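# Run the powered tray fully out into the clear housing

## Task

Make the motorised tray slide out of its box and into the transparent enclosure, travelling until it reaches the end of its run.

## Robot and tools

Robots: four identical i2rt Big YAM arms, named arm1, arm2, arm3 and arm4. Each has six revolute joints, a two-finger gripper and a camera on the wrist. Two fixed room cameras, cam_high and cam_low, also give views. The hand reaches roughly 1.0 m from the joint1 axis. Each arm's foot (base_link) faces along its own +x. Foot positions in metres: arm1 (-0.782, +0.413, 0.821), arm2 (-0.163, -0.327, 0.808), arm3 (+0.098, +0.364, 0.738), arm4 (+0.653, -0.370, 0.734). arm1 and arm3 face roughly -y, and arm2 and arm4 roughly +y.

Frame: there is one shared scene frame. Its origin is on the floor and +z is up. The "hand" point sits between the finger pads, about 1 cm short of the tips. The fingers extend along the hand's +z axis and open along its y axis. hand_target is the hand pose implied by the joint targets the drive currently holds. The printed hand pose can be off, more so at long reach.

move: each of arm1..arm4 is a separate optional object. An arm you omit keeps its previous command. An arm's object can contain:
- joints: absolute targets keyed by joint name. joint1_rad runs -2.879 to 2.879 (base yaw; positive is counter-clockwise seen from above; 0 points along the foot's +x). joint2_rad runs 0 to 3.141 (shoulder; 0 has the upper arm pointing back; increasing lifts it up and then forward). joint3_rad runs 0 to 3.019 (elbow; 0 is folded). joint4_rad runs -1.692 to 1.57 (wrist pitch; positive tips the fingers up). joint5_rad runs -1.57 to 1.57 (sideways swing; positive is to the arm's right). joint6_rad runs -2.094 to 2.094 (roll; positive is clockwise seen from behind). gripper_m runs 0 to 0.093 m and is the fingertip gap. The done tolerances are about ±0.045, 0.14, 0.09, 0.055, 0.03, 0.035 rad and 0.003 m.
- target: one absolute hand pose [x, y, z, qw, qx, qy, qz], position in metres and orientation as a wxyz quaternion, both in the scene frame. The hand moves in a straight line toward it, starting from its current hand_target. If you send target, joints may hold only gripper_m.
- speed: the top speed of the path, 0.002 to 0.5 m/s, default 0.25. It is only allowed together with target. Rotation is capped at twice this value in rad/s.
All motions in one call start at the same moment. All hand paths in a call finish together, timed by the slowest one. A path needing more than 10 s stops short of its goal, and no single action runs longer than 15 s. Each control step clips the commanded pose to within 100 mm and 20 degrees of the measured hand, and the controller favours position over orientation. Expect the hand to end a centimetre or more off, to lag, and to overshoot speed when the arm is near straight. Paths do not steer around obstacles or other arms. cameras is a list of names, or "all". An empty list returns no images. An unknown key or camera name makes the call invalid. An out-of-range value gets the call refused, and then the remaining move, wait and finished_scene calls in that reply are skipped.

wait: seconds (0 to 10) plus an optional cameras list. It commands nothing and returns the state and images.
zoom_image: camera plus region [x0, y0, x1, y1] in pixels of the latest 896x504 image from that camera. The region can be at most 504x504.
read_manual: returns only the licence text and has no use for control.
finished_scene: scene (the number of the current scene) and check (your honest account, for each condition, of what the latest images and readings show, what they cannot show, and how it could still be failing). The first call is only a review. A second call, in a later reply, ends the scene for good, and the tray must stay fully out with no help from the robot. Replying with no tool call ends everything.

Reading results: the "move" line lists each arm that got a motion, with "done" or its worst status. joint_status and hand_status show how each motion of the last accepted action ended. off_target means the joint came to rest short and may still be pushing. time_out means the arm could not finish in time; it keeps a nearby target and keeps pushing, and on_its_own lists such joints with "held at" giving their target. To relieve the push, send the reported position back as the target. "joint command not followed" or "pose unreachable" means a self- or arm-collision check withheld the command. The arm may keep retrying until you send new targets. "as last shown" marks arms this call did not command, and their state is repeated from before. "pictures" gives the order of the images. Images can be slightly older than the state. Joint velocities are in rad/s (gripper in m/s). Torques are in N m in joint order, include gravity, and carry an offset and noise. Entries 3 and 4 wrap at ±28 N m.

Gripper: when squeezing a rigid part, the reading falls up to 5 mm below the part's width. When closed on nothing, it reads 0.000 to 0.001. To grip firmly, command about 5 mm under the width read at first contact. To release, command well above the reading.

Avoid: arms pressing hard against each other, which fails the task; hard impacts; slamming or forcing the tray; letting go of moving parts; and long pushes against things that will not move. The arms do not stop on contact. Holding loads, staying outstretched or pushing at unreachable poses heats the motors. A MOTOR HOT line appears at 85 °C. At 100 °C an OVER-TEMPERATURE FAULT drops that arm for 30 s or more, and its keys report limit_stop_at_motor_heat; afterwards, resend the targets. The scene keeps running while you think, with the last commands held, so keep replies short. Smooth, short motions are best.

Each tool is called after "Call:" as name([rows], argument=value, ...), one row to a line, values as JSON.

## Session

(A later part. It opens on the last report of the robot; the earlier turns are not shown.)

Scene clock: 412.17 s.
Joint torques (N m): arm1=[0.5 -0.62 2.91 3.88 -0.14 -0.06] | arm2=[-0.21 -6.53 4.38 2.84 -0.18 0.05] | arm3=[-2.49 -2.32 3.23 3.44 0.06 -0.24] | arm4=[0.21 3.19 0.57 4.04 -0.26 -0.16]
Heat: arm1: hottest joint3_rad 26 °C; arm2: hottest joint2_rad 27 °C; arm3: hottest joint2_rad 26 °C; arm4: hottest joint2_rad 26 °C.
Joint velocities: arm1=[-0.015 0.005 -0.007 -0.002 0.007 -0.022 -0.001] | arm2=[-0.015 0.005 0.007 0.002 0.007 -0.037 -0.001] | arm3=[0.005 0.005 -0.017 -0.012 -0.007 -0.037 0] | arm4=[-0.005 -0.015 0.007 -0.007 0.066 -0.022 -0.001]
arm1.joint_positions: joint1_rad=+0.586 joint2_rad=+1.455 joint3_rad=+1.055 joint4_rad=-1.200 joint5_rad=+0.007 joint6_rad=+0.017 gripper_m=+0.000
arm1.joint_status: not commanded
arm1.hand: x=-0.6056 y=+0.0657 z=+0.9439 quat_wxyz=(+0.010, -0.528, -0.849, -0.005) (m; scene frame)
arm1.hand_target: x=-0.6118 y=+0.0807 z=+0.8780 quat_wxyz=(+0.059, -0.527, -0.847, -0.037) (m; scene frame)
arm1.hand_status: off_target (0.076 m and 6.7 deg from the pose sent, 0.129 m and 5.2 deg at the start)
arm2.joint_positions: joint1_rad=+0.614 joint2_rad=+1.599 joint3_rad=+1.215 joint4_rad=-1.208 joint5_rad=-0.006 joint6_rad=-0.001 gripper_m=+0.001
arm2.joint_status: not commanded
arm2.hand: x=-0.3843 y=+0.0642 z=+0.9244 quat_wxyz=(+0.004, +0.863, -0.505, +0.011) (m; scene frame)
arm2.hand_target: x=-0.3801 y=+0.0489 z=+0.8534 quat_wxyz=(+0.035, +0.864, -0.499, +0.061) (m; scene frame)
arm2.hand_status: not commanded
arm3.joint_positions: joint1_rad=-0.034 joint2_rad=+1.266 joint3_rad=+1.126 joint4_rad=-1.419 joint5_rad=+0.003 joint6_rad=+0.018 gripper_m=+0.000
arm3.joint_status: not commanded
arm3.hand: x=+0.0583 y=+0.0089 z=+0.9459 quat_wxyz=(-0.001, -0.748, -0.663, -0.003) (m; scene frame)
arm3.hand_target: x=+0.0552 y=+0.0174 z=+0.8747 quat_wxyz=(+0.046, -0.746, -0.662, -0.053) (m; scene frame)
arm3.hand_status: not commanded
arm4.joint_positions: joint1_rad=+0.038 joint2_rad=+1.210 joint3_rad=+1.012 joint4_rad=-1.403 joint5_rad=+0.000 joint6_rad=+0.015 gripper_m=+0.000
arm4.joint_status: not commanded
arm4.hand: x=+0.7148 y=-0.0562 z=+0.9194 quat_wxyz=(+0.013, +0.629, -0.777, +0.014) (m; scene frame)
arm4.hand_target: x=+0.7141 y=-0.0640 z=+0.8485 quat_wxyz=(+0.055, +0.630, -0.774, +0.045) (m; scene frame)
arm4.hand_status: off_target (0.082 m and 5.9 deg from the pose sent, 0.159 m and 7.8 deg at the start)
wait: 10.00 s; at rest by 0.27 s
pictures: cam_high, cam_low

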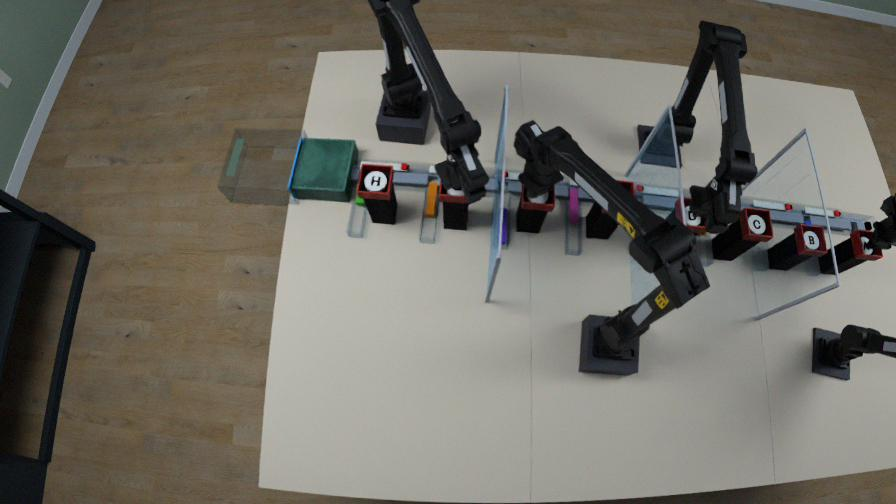

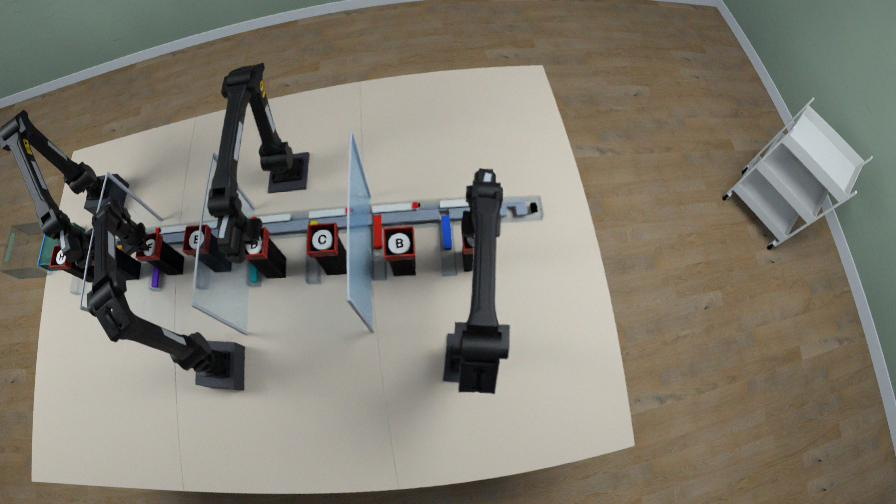

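Call:
wait(seconds=10, cameras=["cam_high", "cam_low"])

Scene clock: 422.87 s.
Joint torques (N m): arm1=[0.38 -0.5 2.91 3.95 -0.13 -0.06] | arm2=[-0.32 -6.18 4.51 2.91 -0.19 0.04] | arm3=[-2.37 -2.2 3.21 3.49 0.08 -0.24] | arm4=[0.21 3.25 0.55 4.04 -0.26 -0.16]
Heat: arm1: hottest joint3_rad 26 °C; arm2: hottest joint2_rad 27 °C; arm3: hottest joint2_rad 26 °C; arm4: hottest joint2_rad 26 °C.
Joint velocities: arm1=[0.024 -0.005 0.007 0.012 -0.037 -0.022 0] | arm2=[0.005 -0.005 -0.007 -0.007 0.051 -0.037 0.001] | arm3=[0.005 -0.015 0.002 -0.002 -0.051 0.051 0.001] | arm4=[0.005 -0.005 0.002 -0.012 0.007 -0.022 0.001]
arm1.joint_positions: joint1_rad=+0.586 joint2_rad=+1.455 joint3_rad=+1.055 joint4_rad=-1.200 joint5_rad=+0.007 joint6_rad=+0.017 gripper_m=+0.000
arm1.joint_status: not commanded
arm1.hand: x=-0.6056 y=+0.0657 z=+0.9439 quat_wxyz=(+0.010, -0.528, -0.849, -0.005) (m; scene frame)
arm1.hand_target: x=-0.6118 y=+0.0807 z=+0.8780 quat_wxyz=(+0.059, -0.527, -0.847, -0.037) (m; scene frame)
arm1.hand_status: off_target (0.076 m and 6.7 deg from the pose sent, 0.129 m and 5.2 deg at the start)
arm2.joint_positions: joint1_rad=+0.614 joint2_rad=+1.599 joint3_rad=+1.215 joint4_rad=-1.208 joint5_rad=-0.006 joint6_rad=-0.001 gripper_m=+0.001
arm2.joint_status: not commanded
arm2.hand: x=-0.3843 y=+0.0642 z=+0.9244 quat_wxyz=(+0.004, +0.863, -0.505, +0.011) (m; scene frame)
arm2.hand_target: x=-0.3801 y=+0.0489 z=+0.8534 quat_wxyz=(+0.035, +0.864, -0.499, +0.061) (m; scene frame)
arm2.hand_status: not commanded
arm3.joint_positions: joint1_rad=-0.034 joint2_rad=+1.266 joint3_rad=+1.126 joint4_rad=-1.419 joint5_rad=+0.003 joint6_rad=+0.018 gripper_m=+0.000
arm3.joint_status: not commanded
arm3.hand: x=+0.0583 y=+0.0089 z=+0.9459 quat_wxyz=(-0.001, -0.748, -0.663, -0.003) (m; scene frame)
arm3.hand_target: x=+0.0552 y=+0.0174 z=+0.8747 quat_wxyz=(+0.046, -0.746, -0.662, -0.053) (m; scene frame)
arm3.hand_status: not commanded
arm4.joint_positions: joint1_rad=+0.038 joint2_rad=+1.210 joint3_rad=+1.012 joint4_rad=-1.403 joint5_rad=+0.000 joint6_rad=+0.015 gripper_m=+0.000
arm4.joint_status: not commanded
arm4.hand: x=+0.7148 y=-0.0562 z=+0.9194 quat_wxyz=(+0.013, +0.629, -0.777, +0.014) (m; scene frame)
arm4.hand_target: x=+0.7141 y=-0.0640 z=+0.8485 quat_wxyz=(+0.055, +0.630, -0.774, +0.045) (m; scene frame)
arm4.hand_status: off_target (0.082 m and 5.9 deg from the pose sent, 0.159 m and 7.8 deg at the start)
wait: 10.00 s; at rest from the start
pictures: cam_high, cam_low

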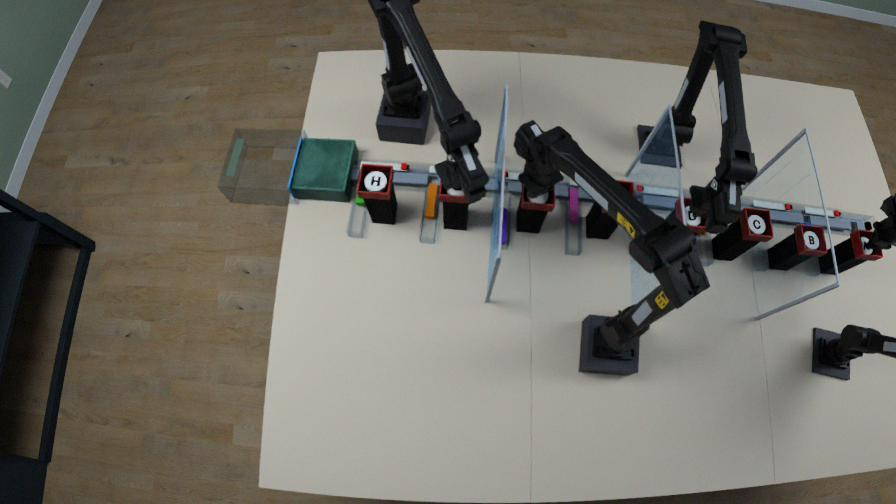

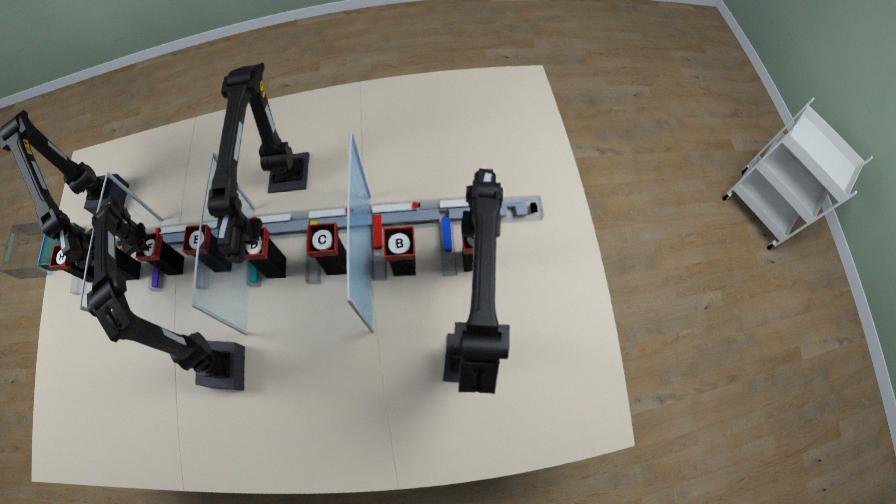

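Call:
wait(seconds=10, cameras=[])

Call:
wait(seconds=10, cameras=[])

Call:
wait(seconds=10, cameras=[])

Call:
wait(seconds=10, cameras=["cam_high", "cam_low"])

Scene clock: 432.97 s.
Joint torques (N m): arm1=[0.5 -0.56 2.91 3.92 -0.14 -0.07] | arm2=[-0.21 -6.07 4.34 2.88 -0.17 0.07] | arm3=[-2.43 -2.2 3.25 3.48 0.07 -0.24] | arm4=[0.21 3.19 0.57 4.04 -0.26 -0.16]
Heat: arm1: hottest joint3_rad 26 °C; arm2: hottest joint2_rad 27 °C; arm3: hottest joint2_rad 26 °C; arm4: hottest joint2_rad 26 °C.
Joint velocities: arm1=[0.005 0.005 -0.002 -0.002 -0.007 0.037 0.001] | arm2=[-0.005 0.005 -0.002 -0.002 -0.007 0.022 0] | arm3=[-0.015 -0.005 0.002 0.002 0.007 -0.022 -0.001] | arm4=[-0.005 -0.005 0.002 -0.012 -0.11 0.007 -0.001]
arm1.joint_positions: joint1_rad=+0.586 joint2_rad=+1.455 joint3_rad=+1.055 joint4_rad=-1.200 joint5_rad=+0.007 joint6_rad=+0.017 gripper_m=+0.000
arm1.joint_status: not commanded
arm1.hand: x=-0.6056 y=+0.0657 z=+0.9439 quat_wxyz=(+0.010, -0.528, -0.849, -0.005) (m; scene frame)
arm1.hand_target: x=-0.6118 y=+0.0807 z=+0.8780 quat_wxyz=(+0.059, -0.527, -0.847, -0.037) (m; scene frame)
arm1.hand_status: off_target (0.076 m and 6.7 deg from the pose sent, 0.129 m and 5.2 deg at the start)
arm2.joint_positions: joint1_rad=+0.614 joint2_rad=+1.599 joint3_rad=+1.215 joint4_rad=-1.208 joint5_rad=-0.006 joint6_rad=-0.001 gripper_m=+0.001
arm2.joint_status: not commanded
arm2.hand: x=-0.3843 y=+0.0642 z=+0.9244 quat_wxyz=(+0.004, +0.863, -0.505, +0.011) (m; scene frame)
arm2.hand_target: x=-0.3801 y=+0.0489 z=+0.8534 quat_wxyz=(+0.035, +0.864, -0.499, +0.061) (m; scene frame)
arm2.hand_status: not commanded
arm3.joint_positions: joint1_rad=-0.034 joint2_rad=+1.266 joint3_rad=+1.126 joint4_rad=-1.419 joint5_rad=+0.003 joint6_rad=+0.018 gripper_m=+0.000
arm3.joint_status: not commanded
arm3.hand: x=+0.0583 y=+0.0089 z=+0.9459 quat_wxyz=(-0.001, -0.748, -0.663, -0.003) (m; scene frame)
arm3.hand_target: x=+0.0552 y=+0.0174 z=+0.8747 quat_wxyz=(+0.046, -0.746, -0.662, -0.053) (m; scene frame)
arm3.hand_status: not commanded
arm4.joint_positions: joint1_rad=+0.038 joint2_rad=+1.210 joint3_rad=+1.012 joint4_rad=-1.403 joint5_rad=+0.000 joint6_rad=+0.015 gripper_m=+0.000
arm4.joint_status: not commanded
arm4.hand: x=+0.7148 y=-0.0562 z=+0.9194 quat_wxyz=(+0.013, +0.629, -0.777, +0.014) (m; scene frame)
arm4.hand_target: x=+0.7141 y=-0.0640 z=+0.8485 quat_wxyz=(+0.055, +0.630, -0.774, +0.045) (m; scene frame)
arm4.hand_status: off_target (0.082 m and 5.9 deg from the pose sent, 0.159 m and 7.8 deg at the start)
wait: 10.00 s; at rest by 0.17 s
pictures: none
No camera images: "cameras" was empty.

Scene clock: 442.97 s.
Joint torques (N m): arm1=[0.38 -0.5 2.88 3.93 -0.12 -0.07] | arm2=[-0.09 -6.12 4.36 3 -0.16 0.06] | arm3=[-2.49 -2.32 3.21 3.48 0.07 -0.24] | arm4=[0.21 3.19 0.55 4.05 -0.26 -0.16]
Heat: arm1: hottest joint3_rad 26 °C; arm2: hottest joint2_rad 27 °C; arm3: hottest joint2_rad 26 °C; arm4: hottest joint2_rad 26 °C.
Joint velocities: arm1=[0.005 0.005 -0.002 0.007 0.007 0.022 -0.001] | arm2=[-0.015 -0.005 -0.017 0.017 0.007 -0.022 -0.001] | arm3=[0.015 0.005 -0.002 0.002 -0.007 0.022 0] | arm4=[-0.005 0.015 -0.017 0.012 -0.022 -0.037 -0.002]
arm1.joint_positions: joint1_rad=+0.586 joint2_rad=+1.455 joint3_rad=+1.055 joint4_rad=-1.200 joint5_rad=+0.007 joint6_rad=+0.017 gripper_m=+0.000
arm1.joint_status: not commanded
arm1.hand: x=-0.6056 y=+0.0657 z=+0.9439 quat_wxyz=(+0.010, -0.528, -0.849, -0.005) (m; scene frame)
arm1.hand_target: x=-0.6118 y=+0.0807 z=+0.8780 quat_wxyz=(+0.059, -0.527, -0.847, -0.037) (m; scene frame)
arm1.hand_status: off_target (0.076 m and 6.7 deg from the pose sent, 0.129 m and 5.2 deg at the start)
arm2.joint_positions: joint1_rad=+0.614 joint2_rad=+1.599 joint3_rad=+1.215 joint4_rad=-1.208 joint5_rad=-0.006 joint6_rad=-0.001 gripper_m=+0.001
arm2.joint_status: not commanded
arm2.hand: x=-0.3843 y=+0.0642 z=+0.9244 quat_wxyz=(+0.004, +0.863, -0.505, +0.011) (m; scene frame)
arm2.hand_target: x=-0.3801 y=+0.0489 z=+0.8534 quat_wxyz=(+0.035, +0.864, -0.499, +0.061) (m; scene frame)
arm2.hand_status: not commanded
arm3.joint_positions: joint1_rad=-0.034 joint2_rad=+1.266 joint3_rad=+1.126 joint4_rad=-1.419 joint5_rad=+0.003 joint6_rad=+0.018 gripper_m=+0.000
arm3.joint_status: not commanded
arm3.hand: x=+0.0583 y=+0.0089 z=+0.9459 quat_wxyz=(-0.001, -0.748, -0.663, -0.003) (m; scene frame)
arm3.hand_target: x=+0.0552 y=+0.0174 z=+0.8747 quat_wxyz=(+0.046, -0.746, -0.662, -0.053) (m; scene frame)
arm3.hand_status: not commanded
arm4.joint_positions: joint1_rad=+0.038 joint2_rad=+1.210 joint3_rad=+1.012 joint4_rad=-1.403 joint5_rad=+0.000 joint6_rad=+0.015 gripper_m=+0.000
arm4.joint_status: not commanded
arm4.hand: x=+0.7148 y=-0.0562 z=+0.9194 quat_wxyz=(+0.013, +0.629, -0.777, +0.014) (m; scene frame)
arm4.hand_target: x=+0.7141 y=-0.0640 z=+0.8485 quat_wxyz=(+0.055, +0.630, -0.774, +0.045) (m; scene frame)
arm4.hand_status: off_target (0.082 m and 5.9 deg from the pose sent, 0.159 m and 7.8 deg at the start)
wait: 10.00 s; at rest by 0.27 s
pictures: none
No camera images: "cameras" was empty.

Scene clock: 452.97 s.
Joint torques (N m): arm1=[0.44 -0.5 2.89 3.9 -0.13 -0.05] | arm2=[0.03 -6.07 4.34 2.96 -0.17 0.09] | arm3=[-2.26 -2.26 3.23 3.45 0.07 -0.23] | arm4=[0.21 3.25 0.57 4.04 -0.26 -0.16]
Heat: arm1: hottest joint3_rad 26 °C; arm2: hottest joint2_rad 27 °C; arm3: hottest joint2_rad 26 °C; arm4: hottest joint2_rad 26 °C.
Joint velocities: arm1=[-0.015 0.005 -0.007 -0.007 -0.037 -0.007 -0.002] | arm2=[-0.015 0.005 -0.007 -0.002 0.066 0.037 0.001] | arm3=[0.015 0.015 -0.007 -0.007 -0.037 0.007 0] | arm4=[-0.005 -0.015 0.012 -0.012 -0.007 -0.007 -0.001]
arm1.joint_positions: joint1_rad=+0.586 joint2_rad=+1.455 joint3_rad=+1.055 joint4_rad=-1.200 joint5_rad=+0.007 joint6_rad=+0.017 gripper_m=+0.000
arm1.joint_status: not commanded
arm1.hand: x=-0.6056 y=+0.0657 z=+0.9439 quat_wxyz=(+0.010, -0.528, -0.849, -0.005) (m; scene frame)
arm1.hand_target: x=-0.6118 y=+0.0807 z=+0.8780 quat_wxyz=(+0.059, -0.527, -0.847, -0.037) (m; scene frame)
arm1.hand_status: off_target (0.076 m and 6.7 deg from the pose sent, 0.129 m and 5.2 deg at the start)
arm2.joint_positions: joint1_rad=+0.614 joint2_rad=+1.599 joint3_rad=+1.215 joint4_rad=-1.208 joint5_rad=-0.006 joint6_rad=-0.001 gripper_m=+0.001
arm2.joint_status: not commanded
arm2.hand: x=-0.3843 y=+0.0642 z=+0.9244 quat_wxyz=(+0.004, +0.863, -0.505, +0.011) (m; scene frame)
arm2.hand_target: x=-0.3801 y=+0.0489 z=+0.8534 quat_wxyz=(+0.035, +0.864, -0.499, +0.061) (m; scene frame)
arm2.hand_status: not commanded
arm3.joint_positions: joint1_rad=-0.034 joint2_rad=+1.266 joint3_rad=+1.126 joint4_rad=-1.419 joint5_rad=+0.003 joint6_rad=+0.018 gripper_m=+0.000
arm3.joint_status: not commanded
arm3.hand: x=+0.0583 y=+0.0089 z=+0.9459 quat_wxyz=(-0.001, -0.748, -0.663, -0.003) (m; scene frame)
arm3.hand_target: x=+0.0552 y=+0.0174 z=+0.8747 quat_wxyz=(+0.046, -0.746, -0.662, -0.053) (m; scene frame)
arm3.hand_status: not commanded
arm4.joint_positions: joint1_rad=+0.038 joint2_rad=+1.210 joint3_rad=+1.012 joint4_rad=-1.403 joint5_rad=+0.000 joint6_rad=+0.014 gripper_m=+0.000
arm4.joint_status: not commanded
arm4.hand: x=+0.7148 y=-0.0562 z=+0.9194 quat_wxyz=(+0.013, +0.629, -0.777, +0.014) (m; scene frame)
arm4.hand_target: x=+0.7141 y=-0.0640 z=+0.8485 quat_wxyz=(+0.055, +0.630, -0.774, +0.045) (m; scene frame)
arm4.hand_status: off_target (0.082 m and 5.9 deg from the pose sent, 0.159 m and 7.8 deg at the start)
wait: 10.00 s; at rest by 0.27 s
pictures: none
No camera images: "cameras" was empty.

Scene clock: 462.97 s.
Joint torques (N m): arm1=[0.38 -0.73 2.93 3.92 -0.13 -0.06] | arm2=[0.03 -5.66 4.31 2.91 -0.19 0.08] | arm3=[-2.37 -2.2 3.22 3.47 0.07 -0.23] | arm4=[0.21 3.25 0.55 4.04 -0.26 -0.16]
Heat: arm1: hottest joint3_rad 26 °C; arm2: hottest joint2_rad 27 °C; arm3: hottest joint2_rad 26 °C; arm4: hottest joint2_rad 26 °C.
Joint velocities: arm1=[-0.015 -0.005 -0.002 0.007 0.022 -0.037 0] | arm2=[-0.005 -0.024 -0.007 0.017 0.037 -0.066 -0.002] | arm3=[-0.005 0.005 -0.002 -0.002 -0.051 -0.007 0] | arm4=[-0.005 -0.005 -0.007 -0.017 0.037 0.007 0]
arm1.joint_positions: joint1_rad=+0.586 joint2_rad=+1.455 joint3_rad=+1.055 joint4_rad=-1.200 joint5_rad=+0.007 joint6_rad=+0.017 gripper_m=+0.000
arm1.joint_status: not commanded
arm1.hand: x=-0.6056 y=+0.0657 z=+0.9439 quat_wxyz=(+0.010, -0.528, -0.849, -0.005) (m; scene frame)
arm1.hand_target: x=-0.6118 y=+0.0807 z=+0.8780 quat_wxyz=(+0.059, -0.527, -0.847, -0.037) (m; scene frame)
arm1.hand_status: off_target (0.076 m and 6.7 deg from the pose sent, 0.129 m and 5.2 deg at the start)
arm2.joint_positions: joint1_rad=+0.614 joint2_rad=+1.599 joint3_rad=+1.215 joint4_rad=-1.208 joint5_rad=-0.006 joint6_rad=-0.001 gripper_m=+0.001
arm2.joint_status: not commanded
arm2.hand: x=-0.3843 y=+0.0642 z=+0.9244 quat_wxyz=(+0.004, +0.863, -0.505, +0.011) (m; scene frame)
arm2.hand_target: x=-0.3801 y=+0.0489 z=+0.8534 quat_wxyz=(+0.035, +0.864, -0.499, +0.061) (m; scene frame)
arm2.hand_status: not commanded
arm3.joint_positions: joint1_rad=-0.034 joint2_rad=+1.266 joint3_rad=+1.126 joint4_rad=-1.419 joint5_rad=+0.003 joint6_rad=+0.018 gripper_m=+0.000
arm3.joint_status: not commanded
arm3.hand: x=+0.0583 y=+0.0089 z=+0.9459 quat_wxyz=(-0.001, -0.748, -0.663, -0.003) (m; scene frame)
arm3.hand_target: x=+0.0552 y=+0.0174 z=+0.8747 quat_wxyz=(+0.046, -0.746, -0.662, -0.053) (m; scene frame)
arm3.hand_status: not commanded
arm4.joint_positions: joint1_rad=+0.038 joint2_rad=+1.210 joint3_rad=+1.012 joint4_rad=-1.403 joint5_rad=+0.000 joint6_rad=+0.014 gripper_m=+0.000
arm4.joint_status: not commanded
arm4.hand: x=+0.7148 y=-0.0562 z=+0.9194 quat_wxyz=(+0.013, +0.629, -0.777, +0.014) (m; scene frame)
arm4.hand_target: x=+0.7141 y=-0.0640 z=+0.8485 quat_wxyz=(+0.055, +0.630, -0.774, +0.045) (m; scene frame)
arm4.hand_status: off_target (0.082 m and 5.9 deg from the pose sent, 0.159 m and 7.8 deg at the start)
wait: 10.00 s; at rest by 0.27 s
pictures: cam_high, cam_low

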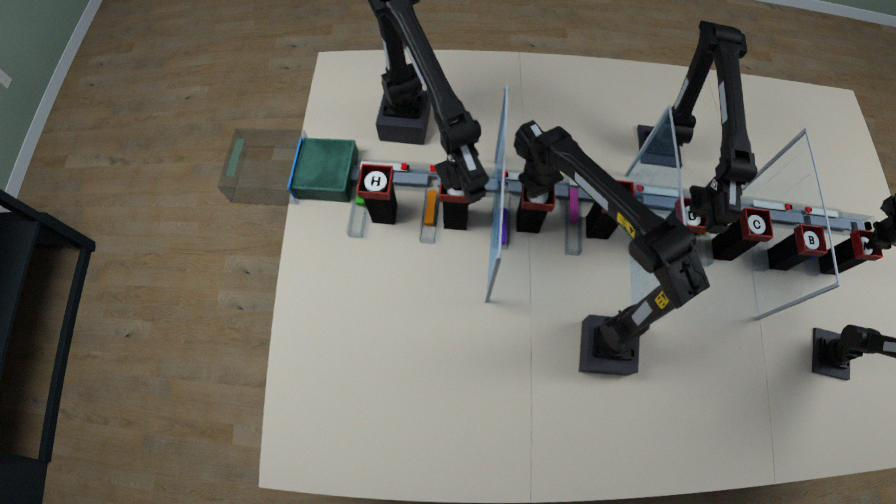

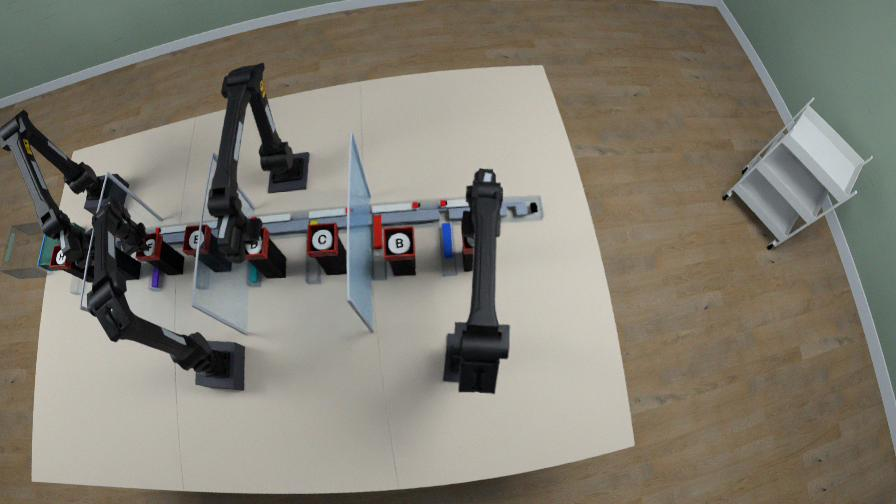

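Call:
wait(seconds=10, cameras=[])

Call:
wait(seconds=10, cameras=[])

Call:
wait(seconds=10, cameras=[])

Call:
wait(seconds=10, cameras=[])

Call:
wait(seconds=10, cameras=[])

Call:
wait(seconds=10, cameras=["cam_high", "cam_low"])

Call:
zoom_image(camera="cam_low", region=[360, 190, 500, 290])

Call:
zoom_image(camera="cam_high", region=[320, 150, 480, 250])

Scene clock: 473.73 s.
Joint torques (N m): arm1=[0.44 -0.5 2.95 3.92 -0.13 -0.06] | arm2=[0.56 -5.89 4.38 2.81 -0.17 0.05] | arm3=[-2.32 -2.32 3.22 3.47 0.08 -0.24] | arm4=[0.15 3.19 0.57 4.04 -0.26 -0.16]
Heat: arm1: hottest joint3_rad 26 °C; arm2: hottest joint2_rad 27 °C; arm3: hottest joint2_rad 26 °C; arm4: hottest joint2_rad 26 °C.
Joint velocities: arm1=[-0.015 -0.005 0.007 -0.012 -0.022 -0.051 0.001] | arm2=[-0.024 0.005 -0.007 -0.027 -0.007 0.007 0] | arm3=[-0.005 -0.005 0.017 0.002 -0.066 0.022 -0.001] | arm4=[-0.005 0.005 -0.002 -0.012 -0.022 0.007 0.001]
arm1.joint_positions: joint1_rad=+0.586 joint2_rad=+1.455 joint3_rad=+1.055 joint4_rad=-1.200 joint5_rad=+0.007 joint6_rad=+0.017 gripper_m=+0.000
arm1.joint_status: not commanded
arm1.hand: x=-0.6056 y=+0.0657 z=+0.9439 quat_wxyz=(+0.010, -0.528, -0.849, -0.005) (m; scene frame)
arm1.hand_target: x=-0.6118 y=+0.0807 z=+0.8780 quat_wxyz=(+0.059, -0.527, -0.847, -0.037) (m; scene frame)
arm1.hand_status: off_target (0.076 m and 6.7 deg from the pose sent, 0.129 m and 5.2 deg at the start)
arm2.joint_positions: joint1_rad=+0.614 joint2_rad=+1.599 joint3_rad=+1.215 joint4_rad=-1.208 joint5_rad=-0.006 joint6_rad=-0.001 gripper_m=+0.001
arm2.joint_status: not commanded
arm2.hand: x=-0.3843 y=+0.0642 z=+0.9244 quat_wxyz=(+0.004, +0.863, -0.505, +0.011) (m; scene frame)
arm2.hand_target: x=-0.3801 y=+0.0489 z=+0.8534 quat_wxyz=(+0.035, +0.864, -0.499, +0.061) (m; scene frame)
arm2.hand_status: not commanded
arm3.joint_positions: joint1_rad=-0.034 joint2_rad=+1.266 joint3_rad=+1.126 joint4_rad=-1.419 joint5_rad=+0.003 joint6_rad=+0.018 gripper_m=+0.000
arm3.joint_status: not commanded
arm3.hand: x=+0.0583 y=+0.0089 z=+0.9459 quat_wxyz=(-0.001, -0.748, -0.663, -0.003) (m; scene frame)
arm3.hand_target: x=+0.0552 y=+0.0174 z=+0.8747 quat_wxyz=(+0.046, -0.746, -0.662, -0.053) (m; scene frame)
arm3.hand_status: not commanded
arm4.joint_positions: joint1_rad=+0.038 joint2_rad=+1.210 joint3_rad=+1.012 joint4_rad=-1.403 joint5_rad=+0.000 joint6_rad=+0.014 gripper_m=+0.000
arm4.joint_status: not commanded
arm4.hand: x=+0.7148 y=-0.0562 z=+0.9194 quat_wxyz=(+0.013, +0.629, -0.777, +0.014) (m; scene frame)
arm4.hand_target: x=+0.7141 y=-0.0640 z=+0.8485 quat_wxyz=(+0.055, +0.630, -0.774, +0.045) (m; scene frame)
arm4.hand_status: off_target (0.082 m and 5.9 deg from the pose sent, 0.159 m and 7.8 deg at the start)
wait: 10.00 s; at rest from the start
pictures: none
No camera images: "cameras" was empty.

Scene clock: 483.73 s.
Joint torques (N m): arm1=[0.44 -0.38 2.93 3.89 -0.12 -0.07] | arm2=[-0.38 -6.3 4.41 2.95 -0.2 0.09] | arm3=[-2.37 -2.26 3.21 3.47 0.07 -0.24] | arm4=[0.21 3.19 0.57 4.05 -0.26 -0.16]
Heat: arm1: hottest joint3_rad 26 °C; arm2: hottest joint2_rad 27 °C; arm3: hottest joint2_rad 26 °C; arm4: hottest joint2_rad 26 °C.
Joint velocities: arm1=[-0.005 0.005 -0.002 0.002 0.051 -0.022 0] | arm2=[-0.015 0.005 -0.002 -0.002 -0.037 -0.037 0.001] | arm3=[-0.005 -0.015 -0.002 0.007 -0.051 -0.007 0.001] | arm4=[-0.005 -0.024 0.002 -0.002 -0.066 0.022 -0.002]
arm1.joint_positions: joint1_rad=+0.586 joint2_rad=+1.455 joint3_rad=+1.055 joint4_rad=-1.200 joint5_rad=+0.007 joint6_rad=+0.017 gripper_m=+0.000
arm1.joint_status: not commanded
arm1.hand: x=-0.6056 y=+0.0657 z=+0.9439 quat_wxyz=(+0.010, -0.528, -0.849, -0.005) (m; scene frame)
arm1.hand_target: x=-0.6118 y=+0.0807 z=+0.8780 quat_wxyz=(+0.059, -0.527, -0.847, -0.037) (m; scene frame)
arm1.hand_status: off_target (0.076 m and 6.7 deg from the pose sent, 0.129 m and 5.2 deg at the start)
arm2.joint_positions: joint1_rad=+0.614 joint2_rad=+1.599 joint3_rad=+1.215 joint4_rad=-1.208 joint5_rad=-0.006 joint6_rad=-0.001 gripper_m=+0.001
arm2.joint_status: not commanded
arm2.hand: x=-0.3843 y=+0.0642 z=+0.9244 quat_wxyz=(+0.004, +0.863, -0.505, +0.011) (m; scene frame)
arm2.hand_target: x=-0.3801 y=+0.0489 z=+0.8534 quat_wxyz=(+0.035, +0.864, -0.499, +0.061) (m; scene frame)
arm2.hand_status: not commanded
arm3.joint_positions: joint1_rad=-0.034 joint2_rad=+1.266 joint3_rad=+1.126 joint4_rad=-1.419 joint5_rad=+0.003 joint6_rad=+0.018 gripper_m=+0.000
arm3.joint_status: not commanded
arm3.hand: x=+0.0583 y=+0.0089 z=+0.9459 quat_wxyz=(-0.001, -0.748, -0.663, -0.003) (m; scene frame)
arm3.hand_target: x=+0.0552 y=+0.0174 z=+0.8747 quat_wxyz=(+0.046, -0.746, -0.662, -0.053) (m; scene frame)
arm3.hand_status: not commanded
arm4.joint_positions: joint1_rad=+0.038 joint2_rad=+1.210 joint3_rad=+1.012 joint4_rad=-1.403 joint5_rad=+0.000 joint6_rad=+0.014 gripper_m=+0.000
arm4.joint_status: not commanded
arm4.hand: x=+0.7148 y=-0.0562 z=+0.9194 quat_wxyz=(+0.013, +0.629, -0.777, +0.014) (m; scene frame)
arm4.hand_target: x=+0.7141 y=-0.0640 z=+0.8485 quat_wxyz=(+0.055, +0.630, -0.774, +0.045) (m; scene frame)
arm4.hand_status: off_target (0.082 m and 5.9 deg from the pose sent, 0.159 m and 7.8 deg at the start)
wait: 10.00 s; at rest by 0.27 s
pictures: none
No camera images: "cameras" was empty.

Scene clock: 493.73 s.
Joint torques (N m): arm1=[0.5 -0.56 2.93 3.93 -0.14 -0.06] | arm2=[0.15 -5.54 4.48 2.99 -0.17 0.06] | arm3=[-2.32 -2.26 3.18 3.51 0.07 -0.24] | arm4=[0.26 3.19 0.58 4.03 -0.26 -0.17]
Heat: arm1: hottest joint3_rad 26 °C; arm2: hottest joint2_rad 27 °C; arm3: hottest joint2_rad 26 °C; arm4: hottest joint2_rad 26 °C.
Joint velocities: arm1=[-0.015 0.005 0.002 0.002 0.007 0.007 -0.001] | arm2=[-0.005 0.005 -0.002 -0.002 -0.007 -0.022 0] | arm3=[0.005 -0.005 -0.002 -0.007 -0.066 -0.022 0] | arm4=[-0.015 -0.005 0.002 -0.012 0.037 0.007 0]
arm1.joint_positions: joint1_rad=+0.586 joint2_rad=+1.455 joint3_rad=+1.055 joint4_rad=-1.200 joint5_rad=+0.007 joint6_rad=+0.017 gripper_m=+0.000
arm1.joint_status: not commanded
arm1.hand: x=-0.6056 y=+0.0657 z=+0.9439 quat_wxyz=(+0.010, -0.528, -0.849, -0.005) (m; scene frame)
arm1.hand_target: x=-0.6118 y=+0.0807 z=+0.8780 quat_wxyz=(+0.059, -0.527, -0.847, -0.037) (m; scene frame)
arm1.hand_status: off_target (0.076 m and 6.7 deg from the pose sent, 0.129 m and 5.2 deg at the start)
arm2.joint_positions: joint1_rad=+0.614 joint2_rad=+1.599 joint3_rad=+1.215 joint4_rad=-1.208 joint5_rad=-0.006 joint6_rad=-0.001 gripper_m=+0.001
arm2.joint_status: not commanded
arm2.hand: x=-0.3843 y=+0.0642 z=+0.9244 quat_wxyz=(+0.004, +0.863, -0.505, +0.011) (m; scene frame)
arm2.hand_target: x=-0.3801 y=+0.0489 z=+0.8534 quat_wxyz=(+0.035, +0.864, -0.499, +0.061) (m; scene frame)
arm2.hand_status: not commanded
arm3.joint_positions: joint1_rad=-0.034 joint2_rad=+1.266 joint3_rad=+1.126 joint4_rad=-1.419 joint5_rad=+0.003 joint6_rad=+0.018 gripper_m=+0.000
arm3.joint_status: not commanded
arm3.hand: x=+0.0583 y=+0.0089 z=+0.9459 quat_wxyz=(-0.001, -0.748, -0.663, -0.003) (m; scene frame)
arm3.hand_target: x=+0.0552 y=+0.0174 z=+0.8747 quat_wxyz=(+0.046, -0.746, -0.662, -0.053) (m; scene frame)
arm3.hand_status: not commanded
arm4.joint_positions: joint1_rad=+0.038 joint2_rad=+1.210 joint3_rad=+1.012 joint4_rad=-1.403 joint5_rad=+0.000 joint6_rad=+0.014 gripper_m=+0.000
arm4.joint_status: not commanded
arm4.hand: x=+0.7148 y=-0.0562 z=+0.9194 quat_wxyz=(+0.013, +0.629, -0.777, +0.014) (m; scene frame)
arm4.hand_target: x=+0.7141 y=-0.0640 z=+0.8485 quat_wxyz=(+0.055, +0.630, -0.774, +0.045) (m; scene frame)
arm4.hand_status: off_target (0.082 m and 5.9 deg from the pose sent, 0.159 m and 7.8 deg at the start)
wait: 10.00 s; at rest by 0.27 s
pictures: none
No camera images: "cameras" was empty.

Scene clock: 503.73 s.
Joint torques (N m): arm1=[0.38 -0.56 2.91 3.93 -0.13 -0.07] | arm2=[0.5 -6.36 4.42 2.93 -0.2 0.07] | arm3=[-2.49 -2.32 3.26 3.49 0.06 -0.24] | arm4=[0.15 3.19 0.57 4.04 -0.26 -0.16]
Heat: arm1: hottest joint3_rad 26 °C; arm2: hottest joint2_rad 27 °C; arm3: hottest joint2_rad 26 °C; arm4: hottest joint2_rad 26 °C.
Joint velocities: arm1=[-0.015 -0.015 -0.017 -0.012 -0.022 -0.022 0.001] | arm2=[-0.005 -0.015 -0.002 -0.012 -0.051 0.007 -0.001] | arm3=[0.005 -0.015 0.002 -0.007 -0.007 -0.037 0] | arm4=[0.005 0.005 -0.012 -0.007 -0.007 -0.051 0.002]
arm1.joint_positions: joint1_rad=+0.586 joint2_rad=+1.455 joint3_rad=+1.055 joint4_rad=-1.200 joint5_rad=+0.007 joint6_rad=+0.017 gripper_m=+0.000
arm1.joint_status: not commanded
arm1.hand: x=-0.6056 y=+0.0657 z=+0.9439 quat_wxyz=(+0.010, -0.528, -0.849, -0.005) (m; scene frame)
arm1.hand_target: x=-0.6118 y=+0.0807 z=+0.8780 quat_wxyz=(+0.059, -0.527, -0.847, -0.037) (m; scene frame)
arm1.hand_status: off_target (0.076 m and 6.7 deg from the pose sent, 0.129 m and 5.2 deg at the start)
arm2.joint_positions: joint1_rad=+0.614 joint2_rad=+1.599 joint3_rad=+1.215 joint4_rad=-1.208 joint5_rad=-0.006 joint6_rad=-0.001 gripper_m=+0.001
arm2.joint_status: not commanded
arm2.hand: x=-0.3843 y=+0.0642 z=+0.9244 quat_wxyz=(+0.004, +0.863, -0.505, +0.011) (m; scene frame)
arm2.hand_target: x=-0.3801 y=+0.0489 z=+0.8534 quat_wxyz=(+0.035, +0.864, -0.499, +0.061) (m; scene frame)
arm2.hand_status: not commanded
arm3.joint_positions: joint1_rad=-0.034 joint2_rad=+1.266 joint3_rad=+1.126 joint4_rad=-1.419 joint5_rad=+0.003 joint6_rad=+0.018 gripper_m=+0.000
arm3.joint_status: not commanded
arm3.hand: x=+0.0583 y=+0.0089 z=+0.9459 quat_wxyz=(-0.001, -0.748, -0.663, -0.003) (m; scene frame)
arm3.hand_target: x=+0.0552 y=+0.0174 z=+0.8747 quat_wxyz=(+0.046, -0.746, -0.662, -0.053) (m; scene frame)
arm3.hand_status: not commanded
arm4.joint_positions: joint1_rad=+0.038 joint2_rad=+1.210 joint3_rad=+1.012 joint4_rad=-1.403 joint5_rad=+0.000 joint6_rad=+0.014 gripper_m=+0.000
arm4.joint_status: not commanded
arm4.hand: x=+0.7148 y=-0.0562 z=+0.9194 quat_wxyz=(+0.013, +0.629, -0.777, +0.014) (m; scene frame)
arm4.hand_target: x=+0.7141 y=-0.0640 z=+0.8485 quat_wxyz=(+0.055, +0.630, -0.774, +0.045) (m; scene frame)
arm4.hand_status: off_target (0.082 m and 5.9 deg from the pose sent, 0.159 m and 7.8 deg at the start)
wait: 10.00 s; at rest by 0.27 s
pictures: none
No camera images: "cameras" was empty.

Scene clock: 513.73 s.
Joint torques (N m): arm1=[0.62 -0.62 2.92 3.96 -0.13 -0.07] | arm2=[0.26 -5.83 4.41 2.81 -0.2 0.05] | arm3=[-2.43 -2.32 3.23 3.44 0.07 -0.23] | arm4=[0.21 3.19 0.57 4.04 -0.26 -0.16]
Heat: arm1: hottest joint3_rad 26 °C; arm2: hottest joint2_rad 27 °C; arm3: hottest joint2_rad 26 °C; arm4: hottest joint2_rad 26 °C.
Joint velocities: arm1=[-0.015 0.005 0.002 -0.007 -0.022 -0.037 -0.001] | arm2=[-0.005 0.005 0.002 -0.017 0.037 0.051 0] | arm3=[-0.005 -0.005 -0.002 -0.017 -0.051 -0.007 0] | arm4=[-0.005 -0.005 -0.017 -0.002 0.007 0.022 -0.001]
arm1.joint_positions: joint1_rad=+0.586 joint2_rad=+1.455 joint3_rad=+1.055 joint4_rad=-1.200 joint5_rad=+0.007 joint6_rad=+0.017 gripper_m=+0.000
arm1.joint_status: not commanded
arm1.hand: x=-0.6056 y=+0.0657 z=+0.9439 quat_wxyz=(+0.010, -0.528, -0.849, -0.005) (m; scene frame)
arm1.hand_target: x=-0.6118 y=+0.0807 z=+0.8780 quat_wxyz=(+0.059, -0.527, -0.847, -0.037) (m; scene frame)
arm1.hand_status: off_target (0.076 m and 6.7 deg from the pose sent, 0.129 m and 5.2 deg at the start)
arm2.joint_positions: joint1_rad=+0.614 joint2_rad=+1.599 joint3_rad=+1.215 joint4_rad=-1.208 joint5_rad=-0.006 joint6_rad=-0.001 gripper_m=+0.001
arm2.joint_status: not commanded
arm2.hand: x=-0.3843 y=+0.0642 z=+0.9244 quat_wxyz=(+0.004, +0.863, -0.505, +0.011) (m; scene frame)
arm2.hand_target: x=-0.3801 y=+0.0489 z=+0.8534 quat_wxyz=(+0.035, +0.864, -0.499, +0.061) (m; scene frame)
arm2.hand_status: not commanded
arm3.joint_positions: joint1_rad=-0.034 joint2_rad=+1.266 joint3_rad=+1.126 joint4_rad=-1.419 joint5_rad=+0.003 joint6_rad=+0.018 gripper_m=+0.000
arm3.joint_status: not commanded
arm3.hand: x=+0.0583 y=+0.0089 z=+0.9459 quat_wxyz=(-0.001, -0.748, -0.663, -0.003) (m; scene frame)
arm3.hand_target: x=+0.0552 y=+0.0174 z=+0.8747 quat_wxyz=(+0.046, -0.746, -0.662, -0.053) (m; scene frame)
arm3.hand_status: not commanded
arm4.joint_positions: joint1_rad=+0.038 joint2_rad=+1.210 joint3_rad=+1.012 joint4_rad=-1.403 joint5_rad=+0.000 joint6_rad=+0.014 gripper_m=+0.000
arm4.joint_status: not commanded
arm4.hand: x=+0.7148 y=-0.0562 z=+0.9194 quat_wxyz=(+0.013, +0.629, -0.777, +0.014) (m; scene frame)
arm4.hand_target: x=+0.7141 y=-0.0640 z=+0.8485 quat_wxyz=(+0.055, +0.630, -0.774, +0.045) (m; scene frame)
arm4.hand_status: off_target (0.082 m and 5.9 deg from the pose sent, 0.159 m and 7.8 deg at the start)
wait: 10.00 s; at rest by 0.27 s
pictures: none
No camera images: "cameras" was empty.

Scene clock: 523.73 s.
Joint torques (N m): arm1=[0.32 -0.5 2.92 3.96 -0.13 -0.06] | arm2=[-0.03 -5.77 4.37 2.93 -0.18 0.07] | arm3=[-2.37 -2.14 3.25 3.47 0.06 -0.24] | arm4=[0.21 3.19 0.57 4.04 -0.26 -0.16]
Heat: arm1: hottest joint3_rad 26 °C; arm2: hottest joint2_rad 27 °C; arm3: hottest joint2_rad 26 °C; arm4: hottest joint2_rad 26 °C.
Joint velocities: arm1=[0.005 0.005 0.007 0.002 -0.051 0.007 0] | arm2=[-0.005 -0.015 0.007 0.002 -0.007 -0.037 -0.001] | arm3=[-0.005 -0.005 -0.012 0.002 0.007 0.066 0] | arm4=[0.005 -0.005 0.002 -0.007 0.007 -0.007 0]
arm1.joint_positions: joint1_rad=+0.586 joint2_rad=+1.455 joint3_rad=+1.055 joint4_rad=-1.200 joint5_rad=+0.007 joint6_rad=+0.017 gripper_m=+0.000
arm1.joint_status: not commanded
arm1.hand: x=-0.6056 y=+0.0657 z=+0.9439 quat_wxyz=(+0.010, -0.528, -0.849, -0.005) (m; scene frame)
arm1.hand_target: x=-0.6118 y=+0.0807 z=+0.8780 quat_wxyz=(+0.059, -0.527, -0.847, -0.037) (m; scene frame)
arm1.hand_status: off_target (0.076 m and 6.7 deg from the pose sent, 0.129 m and 5.2 deg at the start)
arm2.joint_positions: joint1_rad=+0.614 joint2_rad=+1.599 joint3_rad=+1.215 joint4_rad=-1.208 joint5_rad=-0.006 joint6_rad=-0.001 gripper_m=+0.001
arm2.joint_status: not commanded
arm2.hand: x=-0.3843 y=+0.0642 z=+0.9244 quat_wxyz=(+0.004, +0.863, -0.505, +0.011) (m; scene frame)
arm2.hand_target: x=-0.3801 y=+0.0489 z=+0.8534 quat_wxyz=(+0.035, +0.864, -0.499, +0.061) (m; scene frame)
arm2.hand_status: not commanded
arm3.joint_positions: joint1_rad=-0.034 joint2_rad=+1.266 joint3_rad=+1.126 joint4_rad=-1.419 joint5_rad=+0.003 joint6_rad=+0.018 gripper_m=+0.000
arm3.joint_status: not commanded
arm3.hand: x=+0.0583 y=+0.0089 z=+0.9459 quat_wxyz=(-0.001, -0.748, -0.663, -0.003) (m; scene frame)
arm3.hand_target: x=+0.0552 y=+0.0174 z=+0.8747 quat_wxyz=(+0.046, -0.746, -0.662, -0.053) (m; scene frame)
arm3.hand_status: not commanded
arm4.joint_positions: joint1_rad=+0.038 joint2_rad=+1.210 joint3_rad=+1.012 joint4_rad=-1.403 joint5_rad=+0.000 joint6_rad=+0.014 gripper_m=+0.000
arm4.joint_status: not commanded
arm4.hand: x=+0.7148 y=-0.0562 z=+0.9194 quat_wxyz=(+0.013, +0.629, -0.777, +0.014) (m; scene frame)
arm4.hand_target: x=+0.7141 y=-0.0640 z=+0.8485 quat_wxyz=(+0.055, +0.630, -0.774, +0.045) (m; scene frame)
arm4.hand_status: off_target (0.082 m and 5.9 deg from the pose sent, 0.159 m and 7.8 deg at the start)
wait: 10.00 s; at rest by 0.27 s
pictures: cam_high, cam_low

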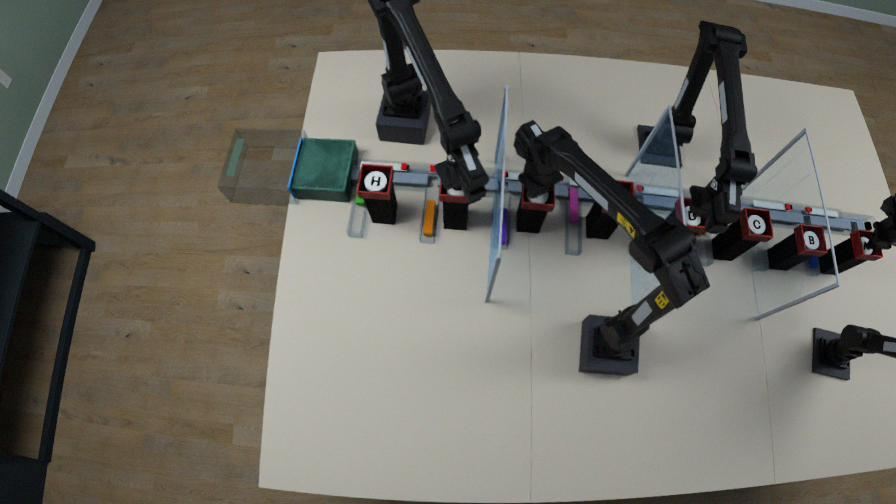

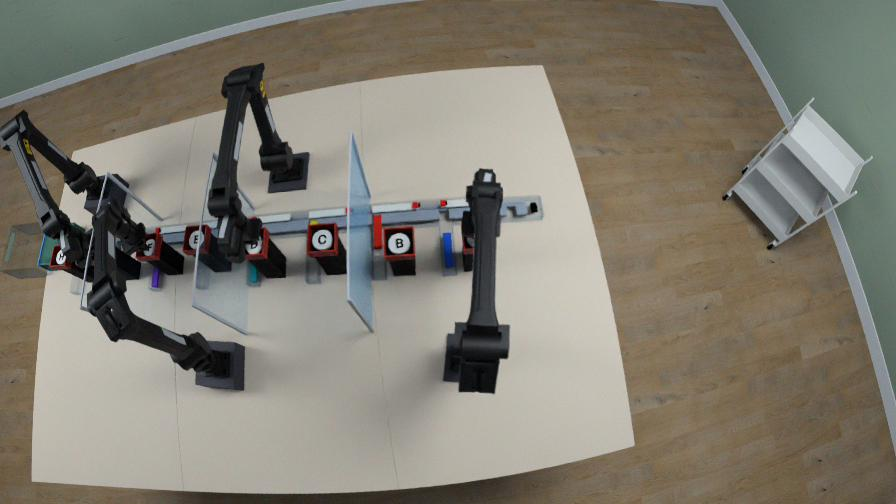

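Scaled by 3.600 from the camera's 896x504 image, which has a finer 1280x720 frame.

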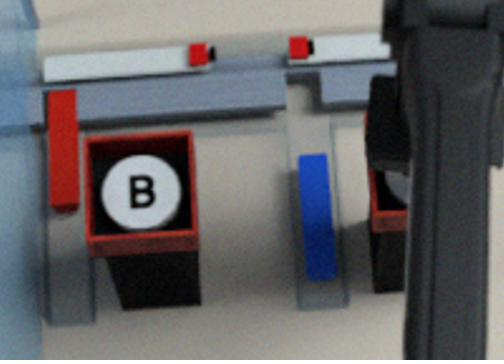

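Scaled by 3.150 from the camera's 896x504 image, which has a finer 1280x720 frame.

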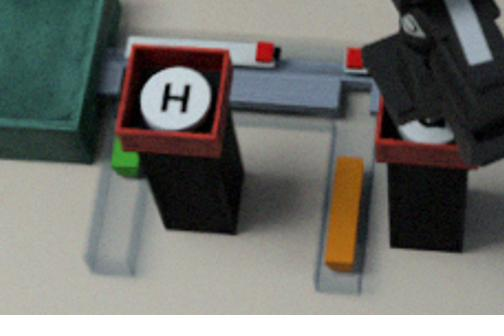

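Call:
zoom_image(camera="cam_low", region=[310, 190, 450, 290])

Call:
zoom_image(camera="cam_low", region=[230, 190, 370, 290])

Call:
zoom_image(camera="cam_high", region=[400, 160, 590, 260])

Call:
zoom_image(camera="cam_high", region=[620, 170, 760, 270])

Scaled by 3.600 from the camera's 896x504 image, which has a finer 1280x720 frame.

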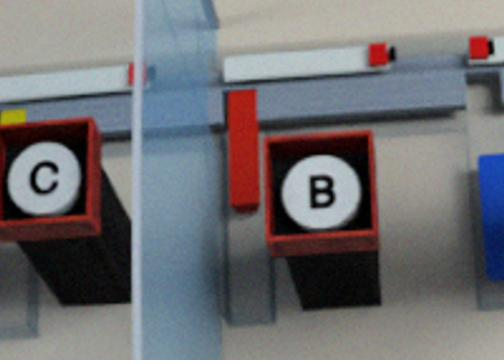

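Scaled by 3.600 from the camera's 896x504 image, which has a finer 1280x720 frame.

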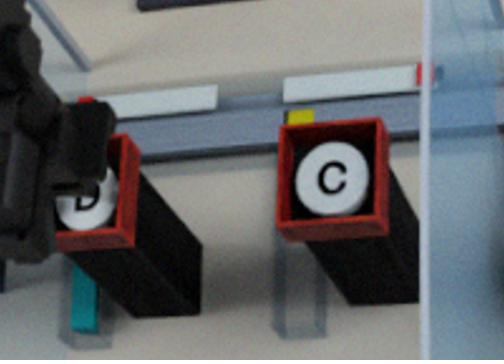

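Scaled by 2.653 from the camera's 896x504 image, which has a finer 1280x720 frame.

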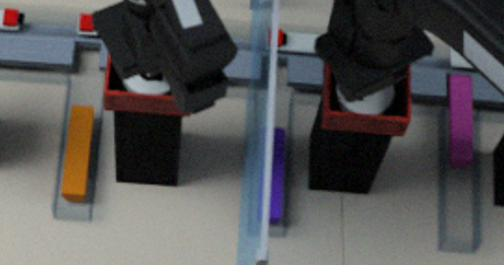

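Scaled by 3.600 from the camera's 896x504 image, which has a finer 1280x720 frame.

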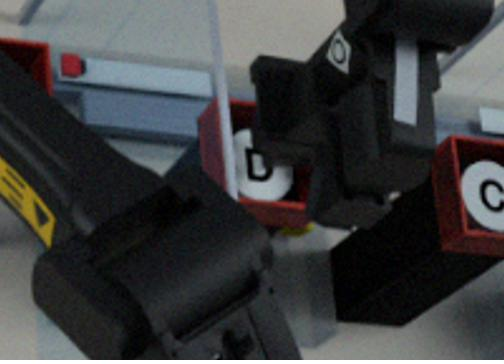

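Call:
wait(seconds=10, cameras=[])

Call:
wait(seconds=4, cameras=["cam_high", "cam_low"])

Call:
zoom_image(camera="cam_low", region=[360, 190, 500, 290])

Call:
zoom_image(camera="cam_high", region=[320, 150, 480, 250])

Scene clock: 534.10 s.
Joint torques (N m): arm1=[0.38 -0.5 2.95 3.95 -0.13 -0.06] | arm2=[0.26 -5.83 4.38 2.85 -0.17 0.03] | arm3=[-2.37 -2.37 3.25 3.47 0.07 -0.23] | arm4=[0.21 3.19 0.57 4.04 -0.26 -0.16]
Heat: arm1: hottest joint3_rad 26 °C; arm2: hottest joint2_rad 27 °C; arm3: hottest joint2_rad 26 °C; arm4: hottest joint2_rad 26 °C.
Joint velocities: arm1=[-0.005 -0.024 -0.007 -0.012 -0.037 0.022 -0.001] | arm2=[-0.015 -0.015 0.007 -0.012 -0.051 0.051 0] | arm3=[-0.005 -0.005 -0.002 -0.002 -0.051 0.007 -0.001] | arm4=[-0.005 -0.005 -0.002 -0.007 0.051 0.095 0]
arm1.joint_positions: joint1_rad=+0.586 joint2_rad=+1.455 joint3_rad=+1.055 joint4_rad=-1.200 joint5_rad=+0.007 joint6_rad=+0.017 gripper_m=+0.000
arm1.joint_status: not commanded
arm1.hand: x=-0.6056 y=+0.0657 z=+0.9439 quat_wxyz=(+0.010, -0.528, -0.849, -0.005) (m; scene frame)
arm1.hand_target: x=-0.6118 y=+0.0807 z=+0.8780 quat_wxyz=(+0.059, -0.527, -0.847, -0.037) (m; scene frame)
arm1.hand_status: off_target (0.076 m and 6.7 deg from the pose sent, 0.129 m and 5.2 deg at the start)
arm2.joint_positions: joint1_rad=+0.614 joint2_rad=+1.599 joint3_rad=+1.215 joint4_rad=-1.208 joint5_rad=-0.006 joint6_rad=-0.001 gripper_m=+0.001
arm2.joint_status: not commanded
arm2.hand: x=-0.3843 y=+0.0642 z=+0.9244 quat_wxyz=(+0.004, +0.863, -0.505, +0.011) (m; scene frame)
arm2.hand_target: x=-0.3801 y=+0.0489 z=+0.8534 quat_wxyz=(+0.035, +0.864, -0.499, +0.061) (m; scene frame)
arm2.hand_status: not commanded
arm3.joint_positions: joint1_rad=-0.034 joint2_rad=+1.266 joint3_rad=+1.126 joint4_rad=-1.419 joint5_rad=+0.003 joint6_rad=+0.018 gripper_m=+0.000
arm3.joint_status: not commanded
arm3.hand: x=+0.0583 y=+0.0089 z=+0.9459 quat_wxyz=(-0.001, -0.748, -0.663, -0.003) (m; scene frame)
arm3.hand_target: x=+0.0552 y=+0.0174 z=+0.8747 quat_wxyz=(+0.046, -0.746, -0.662, -0.053) (m; scene frame)
arm3.hand_status: not commanded
arm4.joint_positions: joint1_rad=+0.038 joint2_rad=+1.210 joint3_rad=+1.012 joint4_rad=-1.403 joint5_rad=+0.000 joint6_rad=+0.014 gripper_m=+0.000
arm4.joint_status: not commanded
arm4.hand: x=+0.7148 y=-0.0562 z=+0.9194 quat_wxyz=(+0.013, +0.629, -0.777, +0.014) (m; scene frame)
arm4.hand_target: x=+0.7141 y=-0.0640 z=+0.8485 quat_wxyz=(+0.055, +0.630, -0.774, +0.045) (m; scene frame)
arm4.hand_status: off_target (0.082 m and 5.9 deg from the pose sent, 0.159 m and 7.8 deg at the start)
wait: 10.00 s; at rest from the start
pictures: none
No camera images: "cameras" was empty.

Scene clock: 538.10 s.
Joint torques (N m): arm1=[0.26 -0.5 2.92 3.89 -0.13 -0.06] | arm2=[-0.03 -5.66 4.45 2.93 -0.16 0.07] | arm3=[-2.32 -2.26 3.23 3.48 0.07 -0.23] | arm4=[0.21 3.19 0.57 4.05 -0.26 -0.16]
Heat: arm1: hottest joint3_rad 26 °C; arm2: hottest joint2_rad 27 °C; arm3: hottest joint2_rad 26 °C; arm4: hottest joint2_rad 26 °C.
Joint velocities: arm1=[0.005 -0.005 -0.012 0.002 0.007 -0.022 0] | arm2=[-0.005 -0.005 -0.002 -0.017 -0.022 -0.022 -0.002] | arm3=[-0.015 -0.015 -0.007 -0.002 -0.007 -0.066 -0.001] | arm4=[-0.034 0.015 0.002 0.007 -0.022 0.066 0]
arm1.joint_positions: joint1_rad=+0.586 joint2_rad=+1.455 joint3_rad=+1.055 joint4_rad=-1.200 joint5_rad=+0.007 joint6_rad=+0.017 gripper_m=+0.000
arm1.joint_status: not commanded
arm1.hand: x=-0.6056 y=+0.0657 z=+0.9439 quat_wxyz=(+0.010, -0.528, -0.849, -0.005) (m; scene frame)
arm1.hand_target: x=-0.6118 y=+0.0807 z=+0.8780 quat_wxyz=(+0.059, -0.527, -0.847, -0.037) (m; scene frame)
arm1.hand_status: off_target (0.076 m and 6.7 deg from the pose sent, 0.129 m and 5.2 deg at the start)
arm2.joint_positions: joint1_rad=+0.614 joint2_rad=+1.599 joint3_rad=+1.215 joint4_rad=-1.208 joint5_rad=-0.006 joint6_rad=-0.001 gripper_m=+0.001
arm2.joint_status: not commanded
arm2.hand: x=-0.3843 y=+0.0642 z=+0.9244 quat_wxyz=(+0.004, +0.863, -0.505, +0.011) (m; scene frame)
arm2.hand_target: x=-0.3801 y=+0.0489 z=+0.8534 quat_wxyz=(+0.035, +0.864, -0.499, +0.061) (m; scene frame)
arm2.hand_status: not commanded
arm3.joint_positions: joint1_rad=-0.034 joint2_rad=+1.266 joint3_rad=+1.126 joint4_rad=-1.419 joint5_rad=+0.003 joint6_rad=+0.018 gripper_m=+0.000
arm3.joint_status: not commanded
arm3.hand: x=+0.0583 y=+0.0089 z=+0.9459 quat_wxyz=(-0.001, -0.748, -0.663, -0.003) (m; scene frame)
arm3.hand_target: x=+0.0552 y=+0.0174 z=+0.8747 quat_wxyz=(+0.046, -0.746, -0.662, -0.053) (m; scene frame)
arm3.hand_status: not commanded
arm4.joint_positions: joint1_rad=+0.038 joint2_rad=+1.210 joint3_rad=+1.012 joint4_rad=-1.403 joint5_rad=+0.000 joint6_rad=+0.014 gripper_m=+0.000
arm4.joint_status: not commanded
arm4.hand: x=+0.7148 y=-0.0562 z=+0.9194 quat_wxyz=(+0.013, +0.629, -0.777, +0.014) (m; scene frame)
arm4.hand_target: x=+0.7141 y=-0.0640 z=+0.8485 quat_wxyz=(+0.055, +0.630, -0.774, +0.045) (m; scene frame)
arm4.hand_status: off_target (0.082 m and 5.9 deg from the pose sent, 0.159 m and 7.8 deg at the start)
wait: 4.00 s; at rest by 0.27 s
pictures: cam_high, cam_low

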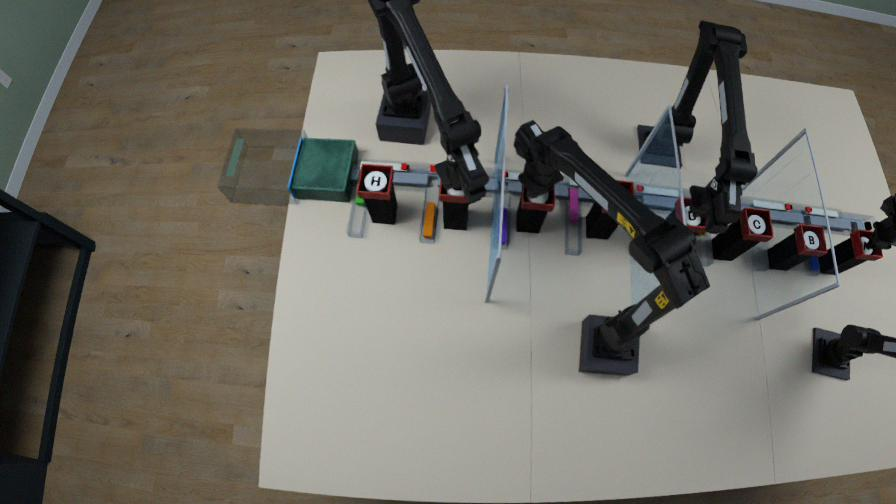

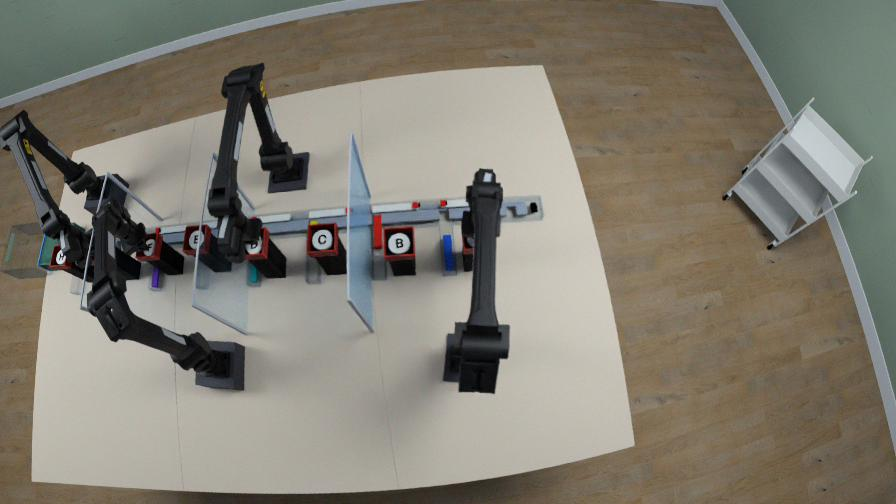

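Scaled by 3.600 from the camera's 896x504 image, which has a finer 1280x720 frame.

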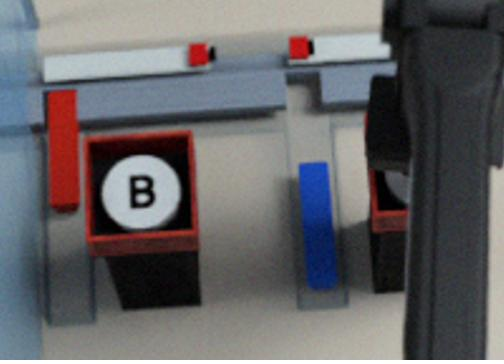

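Scaled by 3.150 from the camera's 896x504 image, which has a finer 1280x720 frame.

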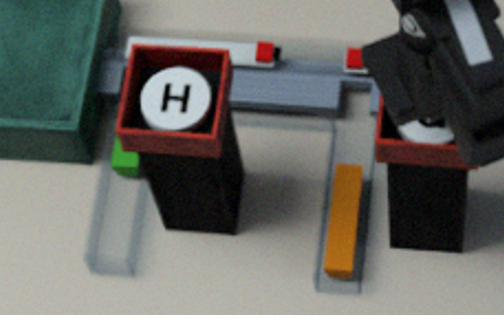

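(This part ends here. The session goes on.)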